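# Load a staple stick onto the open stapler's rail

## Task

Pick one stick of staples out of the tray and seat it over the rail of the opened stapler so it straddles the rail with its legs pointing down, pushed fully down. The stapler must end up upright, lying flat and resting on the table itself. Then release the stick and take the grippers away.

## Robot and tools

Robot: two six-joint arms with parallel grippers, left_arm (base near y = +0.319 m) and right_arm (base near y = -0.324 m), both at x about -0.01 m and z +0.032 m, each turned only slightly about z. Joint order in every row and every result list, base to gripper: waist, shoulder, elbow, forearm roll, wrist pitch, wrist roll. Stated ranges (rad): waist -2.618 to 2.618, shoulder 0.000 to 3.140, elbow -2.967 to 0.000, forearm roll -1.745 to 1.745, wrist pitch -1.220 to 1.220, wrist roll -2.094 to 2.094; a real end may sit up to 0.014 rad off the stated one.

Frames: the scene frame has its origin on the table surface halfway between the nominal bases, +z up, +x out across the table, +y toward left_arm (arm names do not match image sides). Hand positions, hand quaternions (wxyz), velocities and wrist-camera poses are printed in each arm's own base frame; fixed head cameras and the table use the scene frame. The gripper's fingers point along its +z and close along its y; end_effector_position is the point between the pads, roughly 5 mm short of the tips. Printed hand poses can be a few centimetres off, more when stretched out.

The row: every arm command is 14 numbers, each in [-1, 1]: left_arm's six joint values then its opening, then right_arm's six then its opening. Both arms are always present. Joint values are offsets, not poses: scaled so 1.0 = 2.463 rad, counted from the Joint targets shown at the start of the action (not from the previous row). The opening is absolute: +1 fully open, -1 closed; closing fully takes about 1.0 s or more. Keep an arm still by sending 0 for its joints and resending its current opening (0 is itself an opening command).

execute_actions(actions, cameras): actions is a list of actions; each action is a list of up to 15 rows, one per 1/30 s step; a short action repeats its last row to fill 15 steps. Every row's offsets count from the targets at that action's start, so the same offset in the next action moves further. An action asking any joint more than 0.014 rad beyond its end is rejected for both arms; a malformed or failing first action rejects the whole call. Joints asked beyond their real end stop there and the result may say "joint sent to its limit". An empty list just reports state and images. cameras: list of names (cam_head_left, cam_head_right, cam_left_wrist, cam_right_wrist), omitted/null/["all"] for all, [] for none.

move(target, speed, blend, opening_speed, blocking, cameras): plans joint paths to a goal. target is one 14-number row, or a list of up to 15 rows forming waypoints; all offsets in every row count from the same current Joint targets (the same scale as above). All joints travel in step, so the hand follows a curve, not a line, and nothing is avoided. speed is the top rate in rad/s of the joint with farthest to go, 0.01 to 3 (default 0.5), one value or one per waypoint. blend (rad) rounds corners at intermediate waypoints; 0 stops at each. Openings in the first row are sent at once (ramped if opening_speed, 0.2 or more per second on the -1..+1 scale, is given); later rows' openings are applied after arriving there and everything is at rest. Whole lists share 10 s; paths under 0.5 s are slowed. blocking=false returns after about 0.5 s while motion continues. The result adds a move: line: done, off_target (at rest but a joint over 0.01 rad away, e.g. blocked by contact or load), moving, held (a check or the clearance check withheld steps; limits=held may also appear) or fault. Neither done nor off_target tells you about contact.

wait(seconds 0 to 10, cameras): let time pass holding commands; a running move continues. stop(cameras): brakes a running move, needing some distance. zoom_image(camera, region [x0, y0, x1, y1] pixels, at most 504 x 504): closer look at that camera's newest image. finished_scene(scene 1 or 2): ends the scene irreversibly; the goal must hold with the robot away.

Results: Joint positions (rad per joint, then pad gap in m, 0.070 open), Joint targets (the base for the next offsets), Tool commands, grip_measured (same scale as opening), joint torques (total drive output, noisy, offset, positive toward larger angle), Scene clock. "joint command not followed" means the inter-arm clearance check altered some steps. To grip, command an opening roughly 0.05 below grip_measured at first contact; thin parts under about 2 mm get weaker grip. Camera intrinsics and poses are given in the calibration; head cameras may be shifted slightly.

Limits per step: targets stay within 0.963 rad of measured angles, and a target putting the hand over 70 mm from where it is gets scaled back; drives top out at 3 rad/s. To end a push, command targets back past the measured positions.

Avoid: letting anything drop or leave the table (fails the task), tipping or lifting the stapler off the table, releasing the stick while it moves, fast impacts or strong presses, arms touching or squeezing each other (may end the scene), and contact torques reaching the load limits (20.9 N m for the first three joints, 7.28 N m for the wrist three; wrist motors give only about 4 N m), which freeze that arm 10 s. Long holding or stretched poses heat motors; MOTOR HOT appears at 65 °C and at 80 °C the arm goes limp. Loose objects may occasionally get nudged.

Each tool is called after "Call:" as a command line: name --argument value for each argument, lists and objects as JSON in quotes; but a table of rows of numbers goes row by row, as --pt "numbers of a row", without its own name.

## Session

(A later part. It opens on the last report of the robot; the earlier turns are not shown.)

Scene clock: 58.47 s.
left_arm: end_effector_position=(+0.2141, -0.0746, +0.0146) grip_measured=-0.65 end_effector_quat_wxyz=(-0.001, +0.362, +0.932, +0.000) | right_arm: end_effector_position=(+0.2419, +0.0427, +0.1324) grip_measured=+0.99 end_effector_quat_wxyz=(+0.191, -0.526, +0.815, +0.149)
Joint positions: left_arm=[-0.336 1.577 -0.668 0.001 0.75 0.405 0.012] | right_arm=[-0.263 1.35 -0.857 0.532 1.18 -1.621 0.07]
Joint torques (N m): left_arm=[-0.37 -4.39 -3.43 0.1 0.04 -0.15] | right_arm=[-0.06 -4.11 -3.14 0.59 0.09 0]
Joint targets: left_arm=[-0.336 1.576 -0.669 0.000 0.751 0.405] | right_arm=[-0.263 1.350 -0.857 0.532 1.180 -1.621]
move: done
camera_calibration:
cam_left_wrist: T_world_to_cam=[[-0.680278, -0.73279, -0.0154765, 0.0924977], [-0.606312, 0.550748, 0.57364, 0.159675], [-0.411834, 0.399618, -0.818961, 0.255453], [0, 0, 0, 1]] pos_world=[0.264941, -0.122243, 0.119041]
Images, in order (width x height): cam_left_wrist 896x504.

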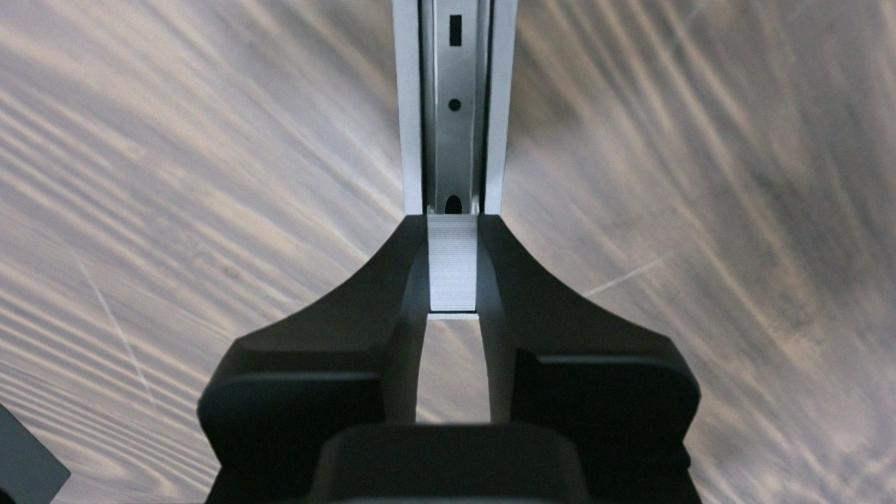

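Call:
move --target '[-0.0005,0.0094,0.0060,0,-0.0154,0,-0.72,0,0,0,0,0,0,1]' --speed 0.08 --cameras '["cam_left_wrist"]'

Call:
zoom_image --camera "cam_left_wrist" --region '[380, 150, 540, 330]'

Scene clock: 62.53 s.
left_arm: end_effector_position=(+0.2148, -0.0753, +0.0072) grip_measured=-0.65 end_effector_quat_wxyz=(+0.001, +0.363, +0.932, +0.000) | right_arm: end_effector_position=(+0.2419, +0.0427, +0.1324) grip_measured=+0.99 end_effector_quat_wxyz=(+0.191, -0.526, +0.815, +0.149)
Joint positions: left_arm=[-0.337 1.599 -0.655 0.001 0.712 0.405 0.012] | right_arm=[-0.263 1.35 -0.857 0.532 1.18 -1.621 0.07]
Joint torques (N m): left_arm=[-0.44 -3.82 -2.57 0.1 0.04 0.19] | right_arm=[-0.15 -4 -3.33 0.53 0.13 -0.02]
Joint targets: left_arm=[-0.338 1.599 -0.654 0.000 0.713 0.405] | right_arm=[-0.263 1.350 -0.857 0.532 1.180 -1.621]
move: done
camera_calibration:
cam_left_wrist: T_world_to_cam=[[-0.681616, -0.73152, -0.0166584, 0.0926486], [-0.606913, 0.5525, 0.571315, 0.164939], [-0.408724, 0.399528, -0.820562, 0.249256], [0, 0, 0, 1]] pos_world=[0.265131, -0.122939, 0.111841]
Images, in order (width x height): cam_left_wrist 896x504.

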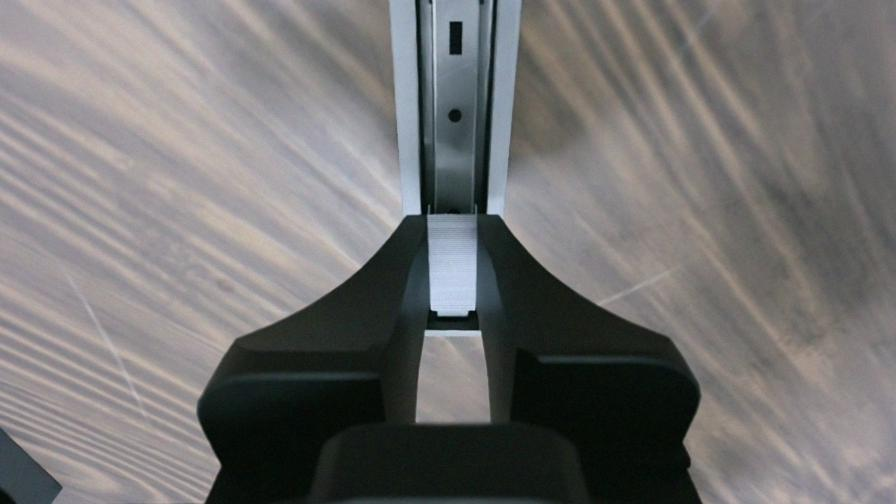

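Scaled by 2.800 from the camera's 896x504 image, which has a finer 1280x720 frame.

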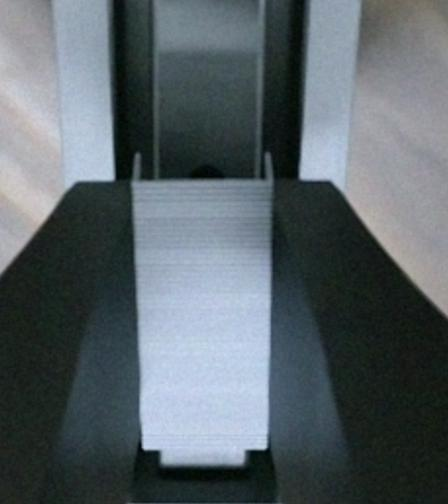

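Call:
move --target '[-0.0003,0.0059,0.0038,0,-0.0096,0.0061,-0.72,0,0,0,0,0,0,1]' --speed 0.06 --cameras '["cam_left_wrist"]'

Call:
zoom_image --camera "cam_left_wrist" --region '[380, 150, 540, 350]'

Scene clock: 64.90 s.
left_arm: end_effector_position=(+0.2143, -0.0751, +0.0021) grip_measured=-0.65 end_effector_quat_wxyz=(+0.000, +0.370, +0.929, +0.000) | right_arm: end_effector_position=(+0.2419, +0.0427, +0.1324) grip_measured=+0.99 end_effector_quat_wxyz=(+0.191, -0.526, +0.815, +0.149)
Joint positions: left_arm=[-0.337 1.614 -0.645 0.001 0.689 0.42 0.012] | right_arm=[-0.263 1.35 -0.857 0.532 1.18 -1.621 0.07]
Joint torques (N m): left_arm=[-0.43 -3.77 -2.37 0.09 0 0.11] | right_arm=[-0.1 -3.96 -3.17 0.54 0.09 0.01]
Joint targets: left_arm=[-0.338 1.614 -0.645 0.000 0.689 0.420] | right_arm=[-0.263 1.350 -0.857 0.532 1.180 -1.621]
move: done
camera_calibration:
cam_left_wrist: T_world_to_cam=[[-0.692635, -0.721108, -0.016118, 0.0955805], [-0.597754, 0.561359, 0.572333, 0.1662], [-0.403666, 0.406053, -0.819863, 0.244215], [0, 0, 0, 1]] pos_world=[0.26413, -0.123538, 0.106641]
Images, in order (width x height): cam_left_wrist 896x504.

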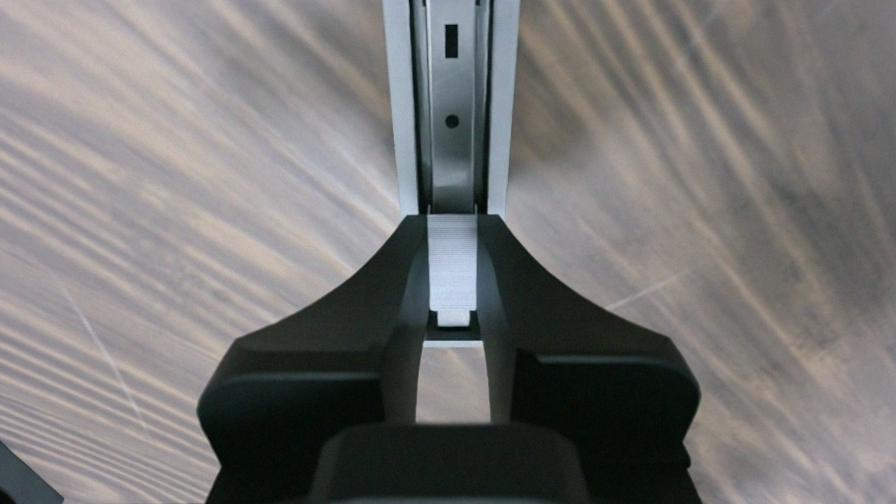

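Scaled by 2.520 from the camera's 896x504 image, which has a finer 1280x720 frame.

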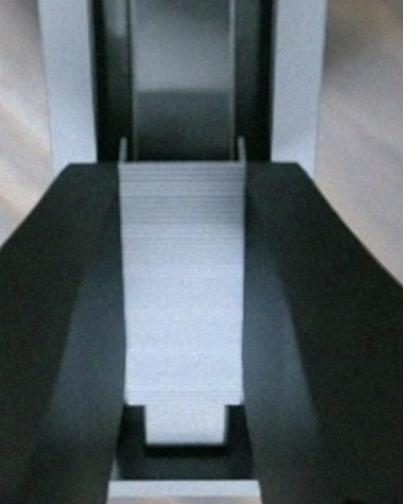

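Call:
move --target '[-0.0002,0.0047,0.0030,0,-0.0077,0,-0.72,0,0,0,0,0,0,1]' --speed 0.05 --cameras '["cam_left_wrist"]'

Call:
zoom_image --camera "cam_left_wrist" --region '[380, 150, 540, 350]'

Scene clock: 66.77 s.
left_arm: end_effector_position=(+0.2142, -0.0753, -0.0009) grip_measured=-0.65 end_effector_quat_wxyz=(+0.001, +0.371, +0.929, +0.000) | right_arm: end_effector_position=(+0.2419, +0.0427, +0.1324) grip_measured=+0.99 end_effector_quat_wxyz=(+0.191, -0.526, +0.815, +0.149)
Joint positions: left_arm=[-0.338 1.622 -0.638 0.001 0.673 0.42 0.012] | right_arm=[-0.263 1.35 -0.857 0.532 1.18 -1.621 0.07]
Joint torques (N m): left_arm=[-0.61 -1.88 -1.4 0.03 -0.8 -0.19] | right_arm=[-0.01 -3.95 -3.41 0.57 0.1 -0.05]
Joint targets: left_arm=[-0.339 1.625 -0.637 0.000 0.670 0.420] | right_arm=[-0.263 1.350 -0.857 0.532 1.180 -1.621]
move: done
camera_calibration:
cam_left_wrist: T_world_to_cam=[[-0.693257, -0.7205, -0.0165278, 0.0954606], [-0.59778, 0.562065, 0.571613, 0.168016], [-0.402557, 0.406155, -0.820357, 0.241485], [0, 0, 0, 1]] pos_world=[0.263827, -0.123737, 0.103641]
Images, in order (width x height): cam_left_wrist 896x504.

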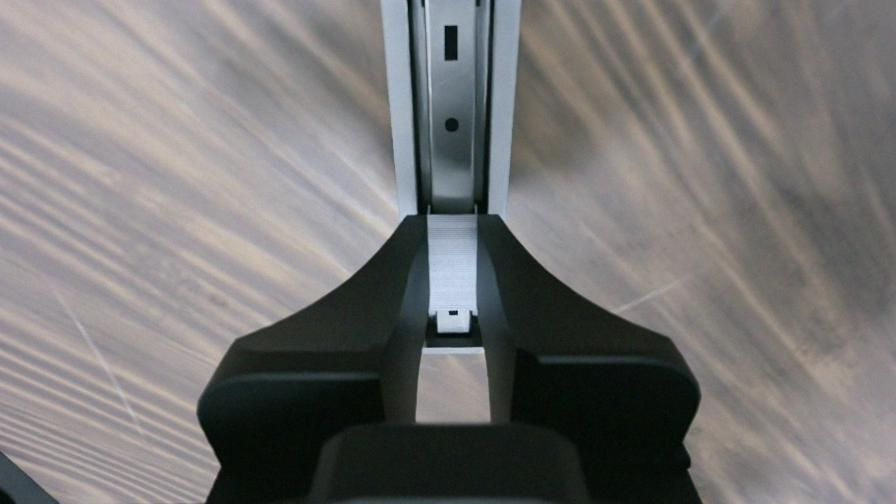

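Scaled by 2.520 from the camera's 896x504 image, which has a finer 1280x720 frame.

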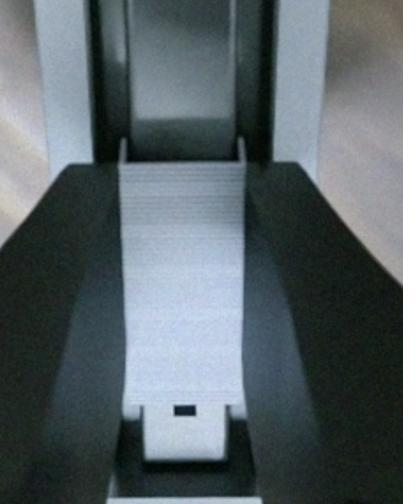

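Call:
move --target '[-0.0002,0.0023,0.0015,0,-0.0037,0,-0.72,0,0,0,0,0,0,1]' --speed 0.05 --cameras '["cam_left_wrist"]'

Call:
zoom_image --camera "cam_left_wrist" --region '[400, 180, 510, 350]'

Scene clock: 68.70 s.
left_arm: end_effector_position=(+0.2139, -0.0752, -0.0018) grip_measured=-0.65 end_effector_quat_wxyz=(+0.001, +0.371, +0.929, +0.000) | right_arm: end_effector_position=(+0.2419, +0.0427, +0.1324) grip_measured=+0.99 end_effector_quat_wxyz=(+0.191, -0.526, +0.815, +0.149)
Joint positions: left_arm=[-0.338 1.624 -0.636 0.001 0.668 0.42 0.012] | right_arm=[-0.263 1.35 -0.857 0.532 1.18 -1.621 0.07]
Joint torques (N m): left_arm=[-1.42 6.5 1.92 -0.26 -2.8 -0.14] | right_arm=[-0.07 -3.98 -3.19 0.56 0.09 0.02]
Joint targets: left_arm=[-0.339 1.631 -0.634 0.000 0.661 0.420] | right_arm=[-0.263 1.350 -0.857 0.532 1.180 -1.621]
move: done
camera_calibration:
cam_left_wrist: T_world_to_cam=[[-0.693258, -0.7205, -0.0165272, 0.09531], [-0.59778, 0.562066, 0.571613, 0.168295], [-0.402557, 0.406155, -0.820357, 0.240585], [0, 0, 0, 1]] pos_world=[0.263527, -0.123637, 0.102741]
Images, in order (width x height): cam_left_wrist 896x504.

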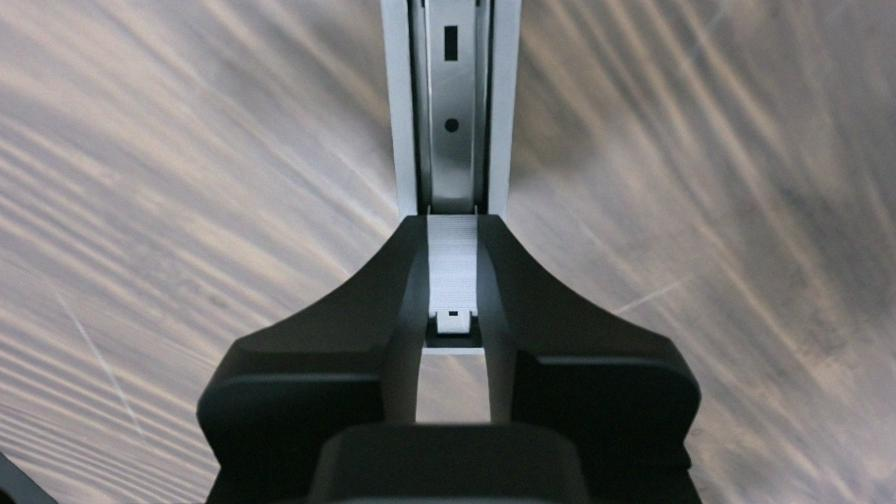

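Scaled by 2.965 from the camera's 896x504 image, which has a finer 1280x720 frame.

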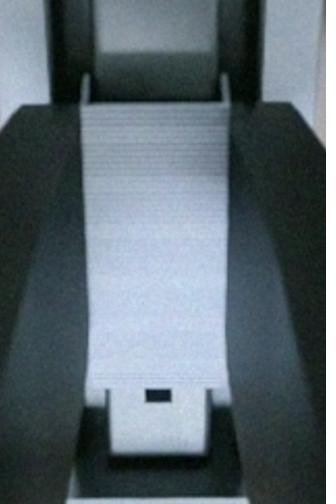

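Call:
move --pt "0.0004 -0.0042 -0.0027 0 0.0068 0 -0.72 0 0 0 0 0 0 1" --pt "0.0004 -0.0042 -0.0027 0 0.0068 0 -0.57 0 0 0 0 0 0 1" --speed 0.05 --opening_speed 0.3 --cameras '["cam_left_wrist"]'

Call:
zoom_image --camera "cam_left_wrist" --region '[380, 150, 540, 350]'

Scene clock: 71.77 s.
left_arm: end_effector_position=(+0.2139, -0.0758, -0.0011) grip_measured=-0.57 end_effector_quat_wxyz=(+0.000, +0.370, +0.929, -0.001) | right_arm: end_effector_position=(+0.2419, +0.0427, +0.1324) grip_measured=+0.99 end_effector_quat_wxyz=(+0.191, -0.526, +0.815, +0.149)
Joint positions: left_arm=[-0.339 1.624 -0.64 -0.002 0.675 0.42 0.015] | right_arm=[-0.263 1.35 -0.857 0.532 1.18 -1.621 0.07]
Joint torques (N m): left_arm=[0.32 -2.76 -1.49 0.38 -0.01 -0.06] | right_arm=[-0.03 -3.88 -3.23 0.56 0.12 -0.01]
Joint targets: left_arm=[-0.338 1.621 -0.640 0.000 0.678 0.420] | right_arm=[-0.263 1.350 -0.857 0.532 1.180 -1.621]
move: done
camera_calibration:
cam_left_wrist: T_world_to_cam=[[-0.692254, -0.721517, -0.0140285, 0.0945955], [-0.597129, 0.561778, 0.572576, 0.168168], [-0.405242, 0.404745, -0.819732, 0.241913], [0, 0, 0, 1]] pos_world=[0.263936, -0.124134, 0.103342]
Images, in order (width x height): cam_left_wrist 896x504.

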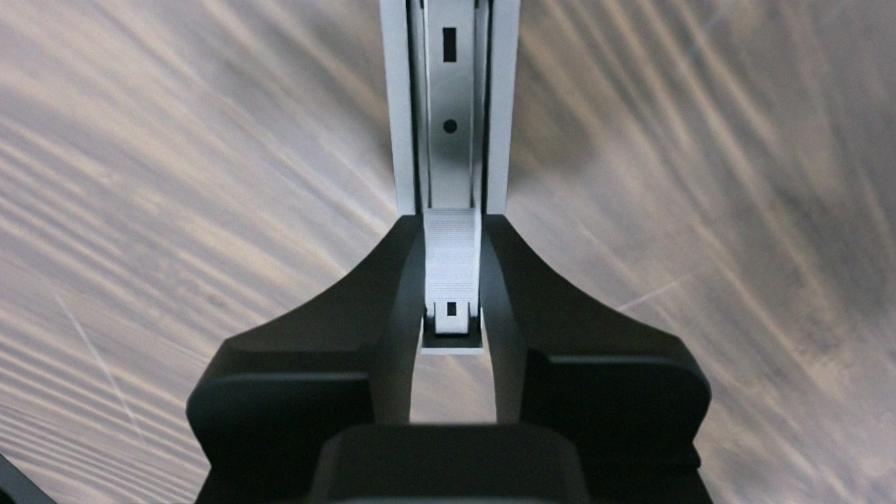

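Scaled by 2.520 from the camera's 896x504 image, which has a finer 1280x720 frame.

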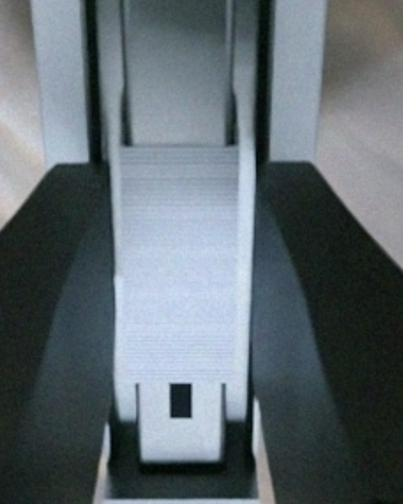

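Call:
move --pt "0 -0.0150 -0.0102 0 0.0255 0 -0.57 0 0 0 0 0 0 1" --pt "0 -0.0150 -0.0102 0 0.0255 0 -1 0 0 0 0 0 0 1" --speed 0.08 --opening_speed 0.8 --cameras '["cam_left_wrist"]'

Call:
zoom_image --camera "cam_left_wrist" --region '[380, 150, 540, 350]'

Scene clock: 75.27 s.
left_arm: end_effector_position=(+0.2145, -0.0754, +0.0128) grip_measured=-1.00 end_effector_quat_wxyz=(+0.000, +0.371, +0.929, +0.000) | right_arm: end_effector_position=(+0.2419, +0.0427, +0.1324) grip_measured=+0.99 end_effector_quat_wxyz=(+0.191, -0.526, +0.815, +0.149)
Joint positions: left_arm=[-0.338 1.584 -0.666 0.001 0.741 0.42 0] | right_arm=[-0.263 1.35 -0.857 0.532 1.18 -1.621 0.07]
Joint torques (N m): left_arm=[0.79 -3.61 -2.7 -0.08 -0.07 0.02] | right_arm=[-0.04 -4.05 -3.4 0.58 0.11 -0.02]
Joint targets: left_arm=[-0.338 1.584 -0.665 0.000 0.740 0.420] | right_arm=[-0.263 1.350 -0.857 0.532 1.180 -1.621]
move: done
camera_calibration:
cam_left_wrist: T_world_to_cam=[[-0.693284, -0.720492, -0.0157975, 0.0958125], [-0.596749, 0.561648, 0.573099, 0.160159], [-0.404041, 0.406747, -0.819334, 0.253273], [0, 0, 0, 1]] pos_world=[0.264333, -0.123939, 0.117241]
Images, in order (width x height): cam_left_wrist 896x504.

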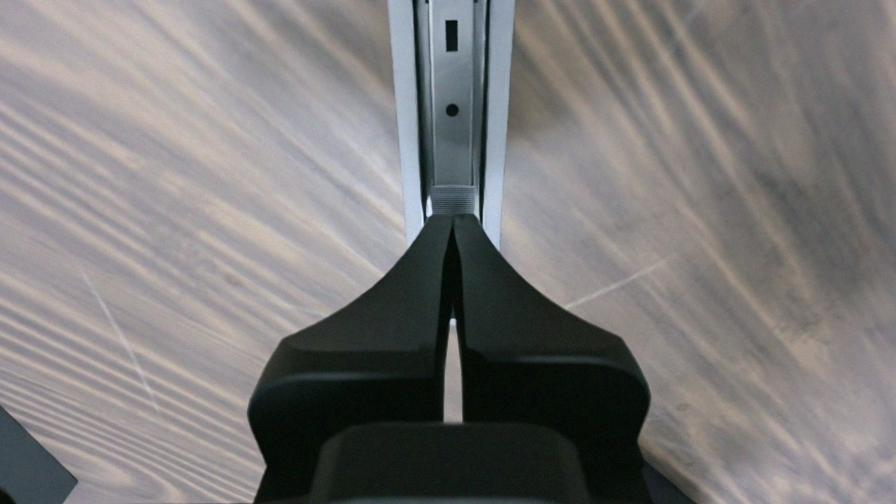

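Scaled by 2.520 from the camera's 896x504 image, which has a finer 1280x720 frame.

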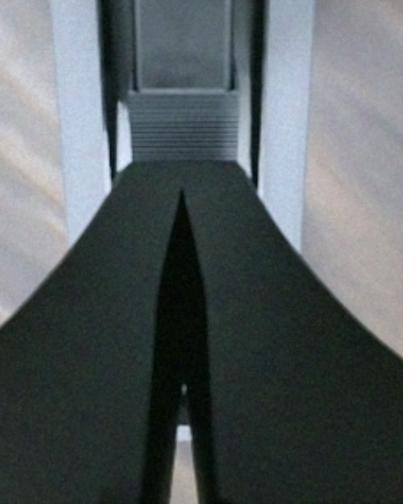

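Call:
move --pt "0 0.0118 0.0076 0 -0.0194 0 -1 0 0 0 0 0 0 1" --pt "0 0.0150 0.0098 0 -0.0247 0 -1 0 0 0 0 0 0 1" --speed '[0.08,0.03]' --cameras '["cam_left_wrist"]'

Scene clock: 79.90 s.
left_arm: end_effector_position=(+0.2148, -0.0755, +0.0008) grip_measured=-1.00 end_effector_quat_wxyz=(+0.001, +0.371, +0.929, +0.000) | right_arm: end_effector_position=(+0.2419, +0.0427, +0.1324) grip_measured=+0.99 end_effector_quat_wxyz=(+0.191, -0.526, +0.815, +0.149)
Joint positions: left_arm=[-0.338 1.618 -0.643 0.001 0.68 0.42 0] | right_arm=[-0.263 1.35 -0.857 0.532 1.18 -1.621 0.07]
Joint torques (N m): left_arm=[0.38 -1.5 -0.92 -0.05 -0.33 0.15] | right_arm=[0.12 -4.1 -3.39 0.58 0.09 -0.01]
Joint targets: left_arm=[-0.338 1.621 -0.641 0.000 0.680 0.420] | right_arm=[-0.263 1.350 -0.857 0.532 1.180 -1.621]
move: done
camera_calibration:
cam_left_wrist: T_world_to_cam=[[-0.693223, -0.72052, -0.0171113, 0.0958102], [-0.598549, 0.562323, 0.570554, 0.167802], [-0.401474, 0.405763, -0.821082, 0.243023], [0, 0, 0, 1]] pos_world=[0.264423, -0.123935, 0.105441]
Images, in order (width x height): cam_left_wrist 896x504.

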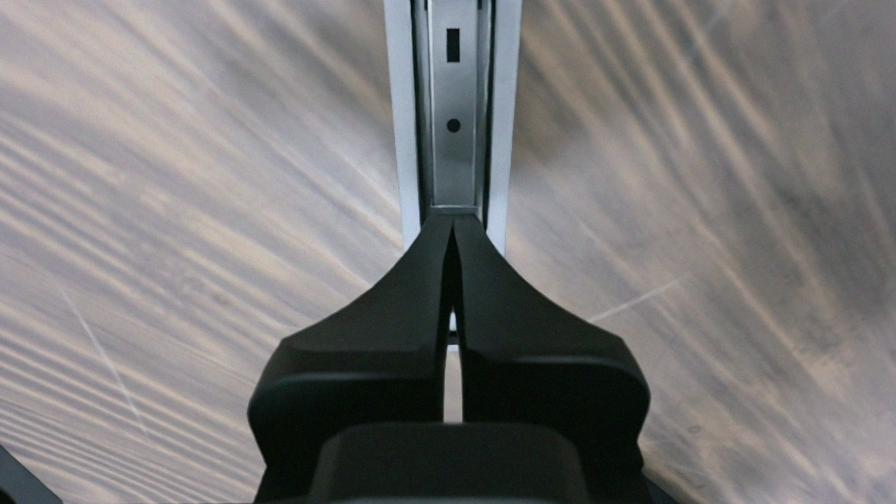

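Call:
move --pt "0 0.0017 0.0011 0 -0.0028 0 -1 0 0 0 0 0 0 1" --pt "0 -0.0150 -0.0098 0 0.0247 0 -1 0 0 0 0 0 0 1" --pt "0 -0.0686 -0.0633 0 0.1311 0 -1 0 0 0 0 0 0 1" --pt "0.12 -0.0686 -0.0633 0 0.1311 0 -0.5 0 0 0 0 0 0 1" --speed '[0.02,0.06,0.3,0.4]'

Call:
zoom_image --camera "cam_left_wrist" --region '[440, 0, 720, 250]'

Call:
zoom_image --camera "cam_head_right" --region '[320, 220, 430, 330]'

Scene clock: 85.47 s.
left_arm: end_effector_position=(+0.2280, -0.0095, +0.0702) grip_measured=-0.50 end_effector_quat_wxyz=(+0.001, +0.229, +0.973, +0.000) | right_arm: end_effector_position=(+0.2419, +0.0427, +0.1324) grip_measured=+0.99 end_effector_quat_wxyz=(+0.191, -0.526, +0.815, +0.149)
Joint positions: left_arm=[-0.042 1.451 -0.798 0.001 1.003 0.42 0.017] | right_arm=[-0.263 1.35 -0.857 0.532 1.18 -1.621 0.07]
Joint torques (N m): left_arm=[-0.44 -3.22 -3.07 -0.07 -0.06 0.11] | right_arm=[0 -4.24 -3.34 0.56 0.07 -0.06]
Joint targets: left_arm=[-0.043 1.452 -0.797 0.000 1.003 0.420] | right_arm=[-0.263 1.350 -0.857 0.532 1.180 -1.621]
move: done
camera_calibration:
cam_left_wrist: T_world_to_cam=[[-0.452526, -0.891594, -0.0167122, 0.0971439], [-0.735941, 0.36281, 0.571629, 0.12835], [-0.503598, 0.270977, -0.820342, 0.300468], [0, 0, 0, 1]] pos_world=[0.289733, -0.0413733, 0.174741]
cam_right_wrist: T_world_to_cam=[[0.921966, -0.38464, -0.0450589, -0.197131], [-0.37781, -0.918896, 0.113531, 0.114781], [-0.0850731, -0.0876483, -0.992512, 0.280151], [0, 0, 0, 1]] pos_world=[0.248946, 0.054202, 0.256139]

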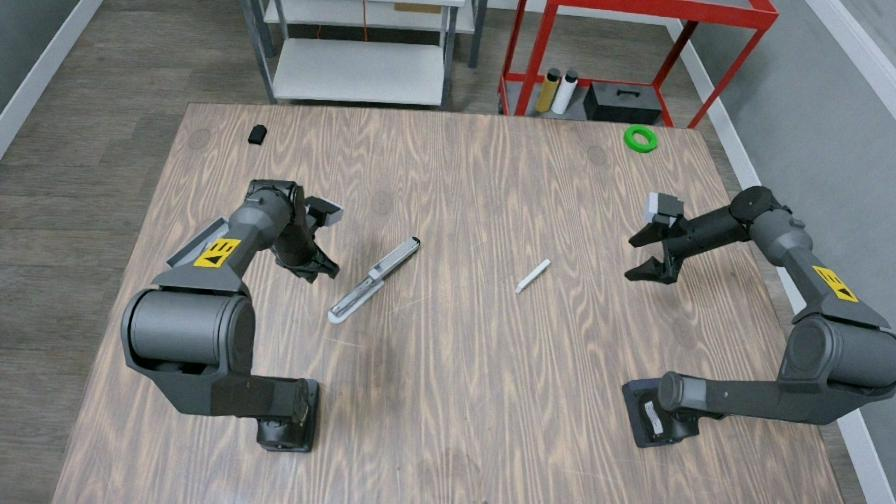

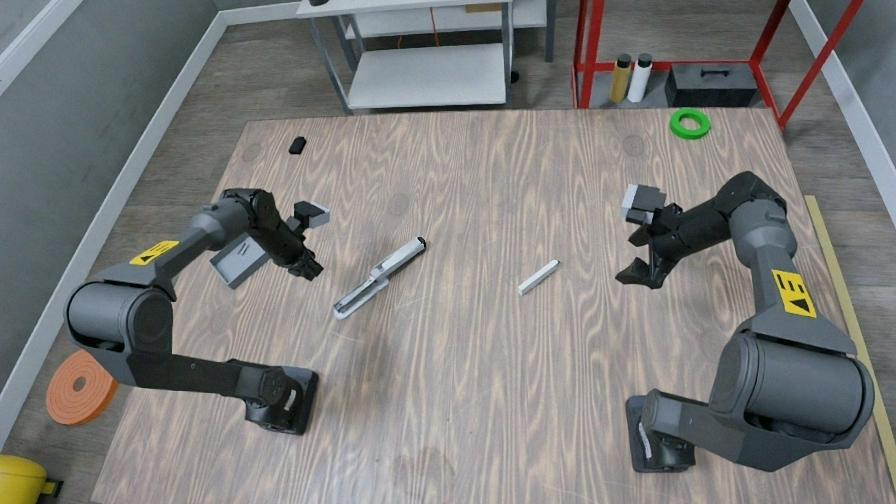

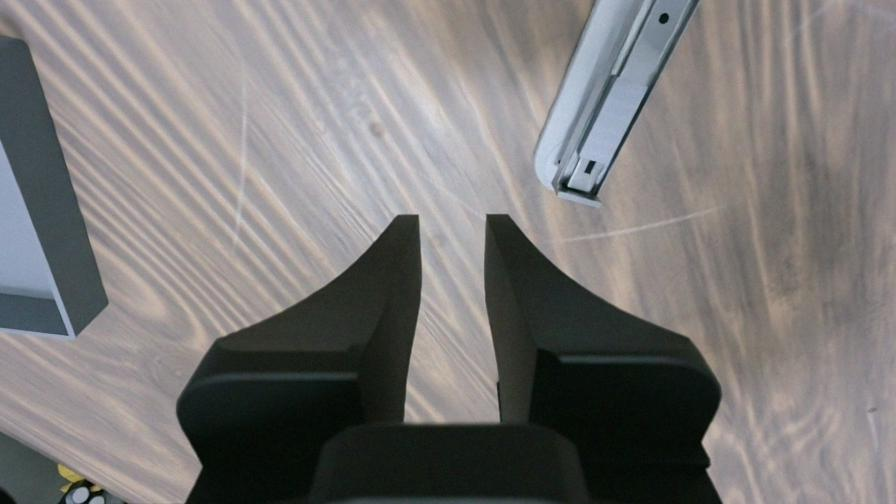

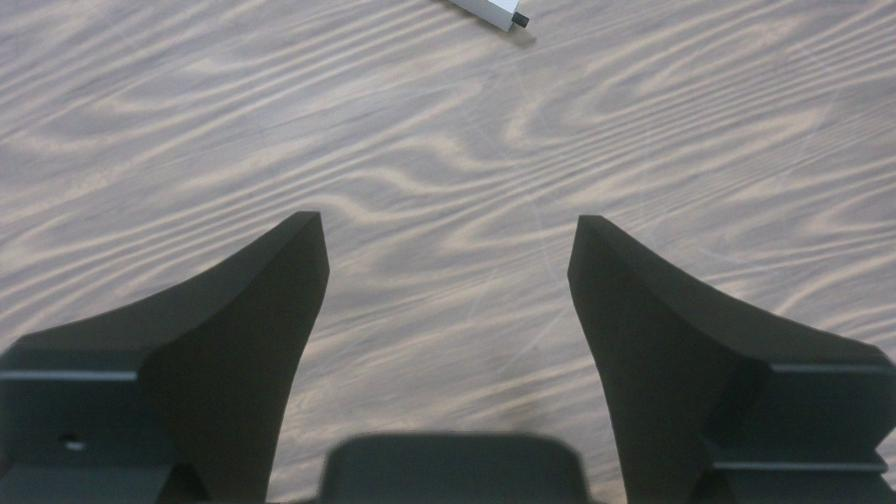

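Scaled by 1.800 from the camera's 896x504 image, which has a finer 1280x720 frame.

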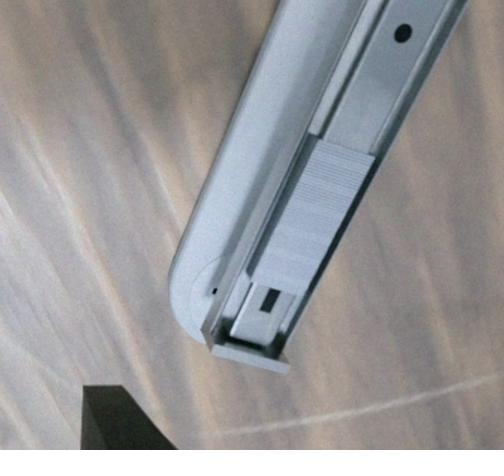

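Scaled by 4.582 from the camera's 896x504 image, which has a finer 1280x720 frame.

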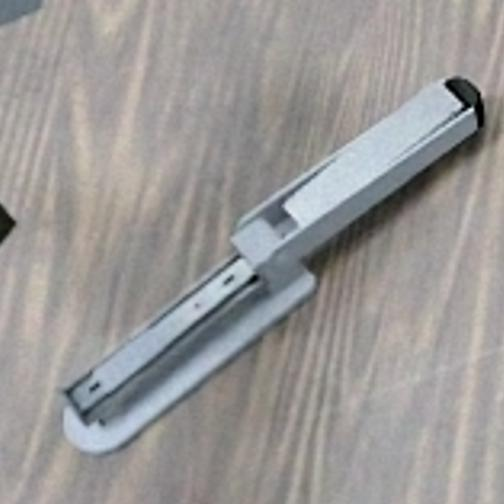

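Call:
zoom_image --camera "cam_left_wrist" --region '[550, 60, 670, 215]'

Scaled by 3.252 from the camera's 896x504 image, which has a finer 1280x720 frame.

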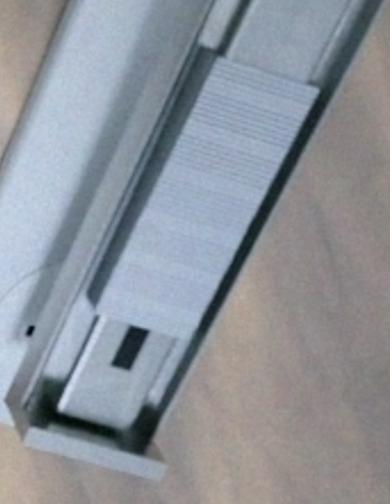

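Seated.

Call:
finished_scene --scene 2

The scene is finished: the task was done.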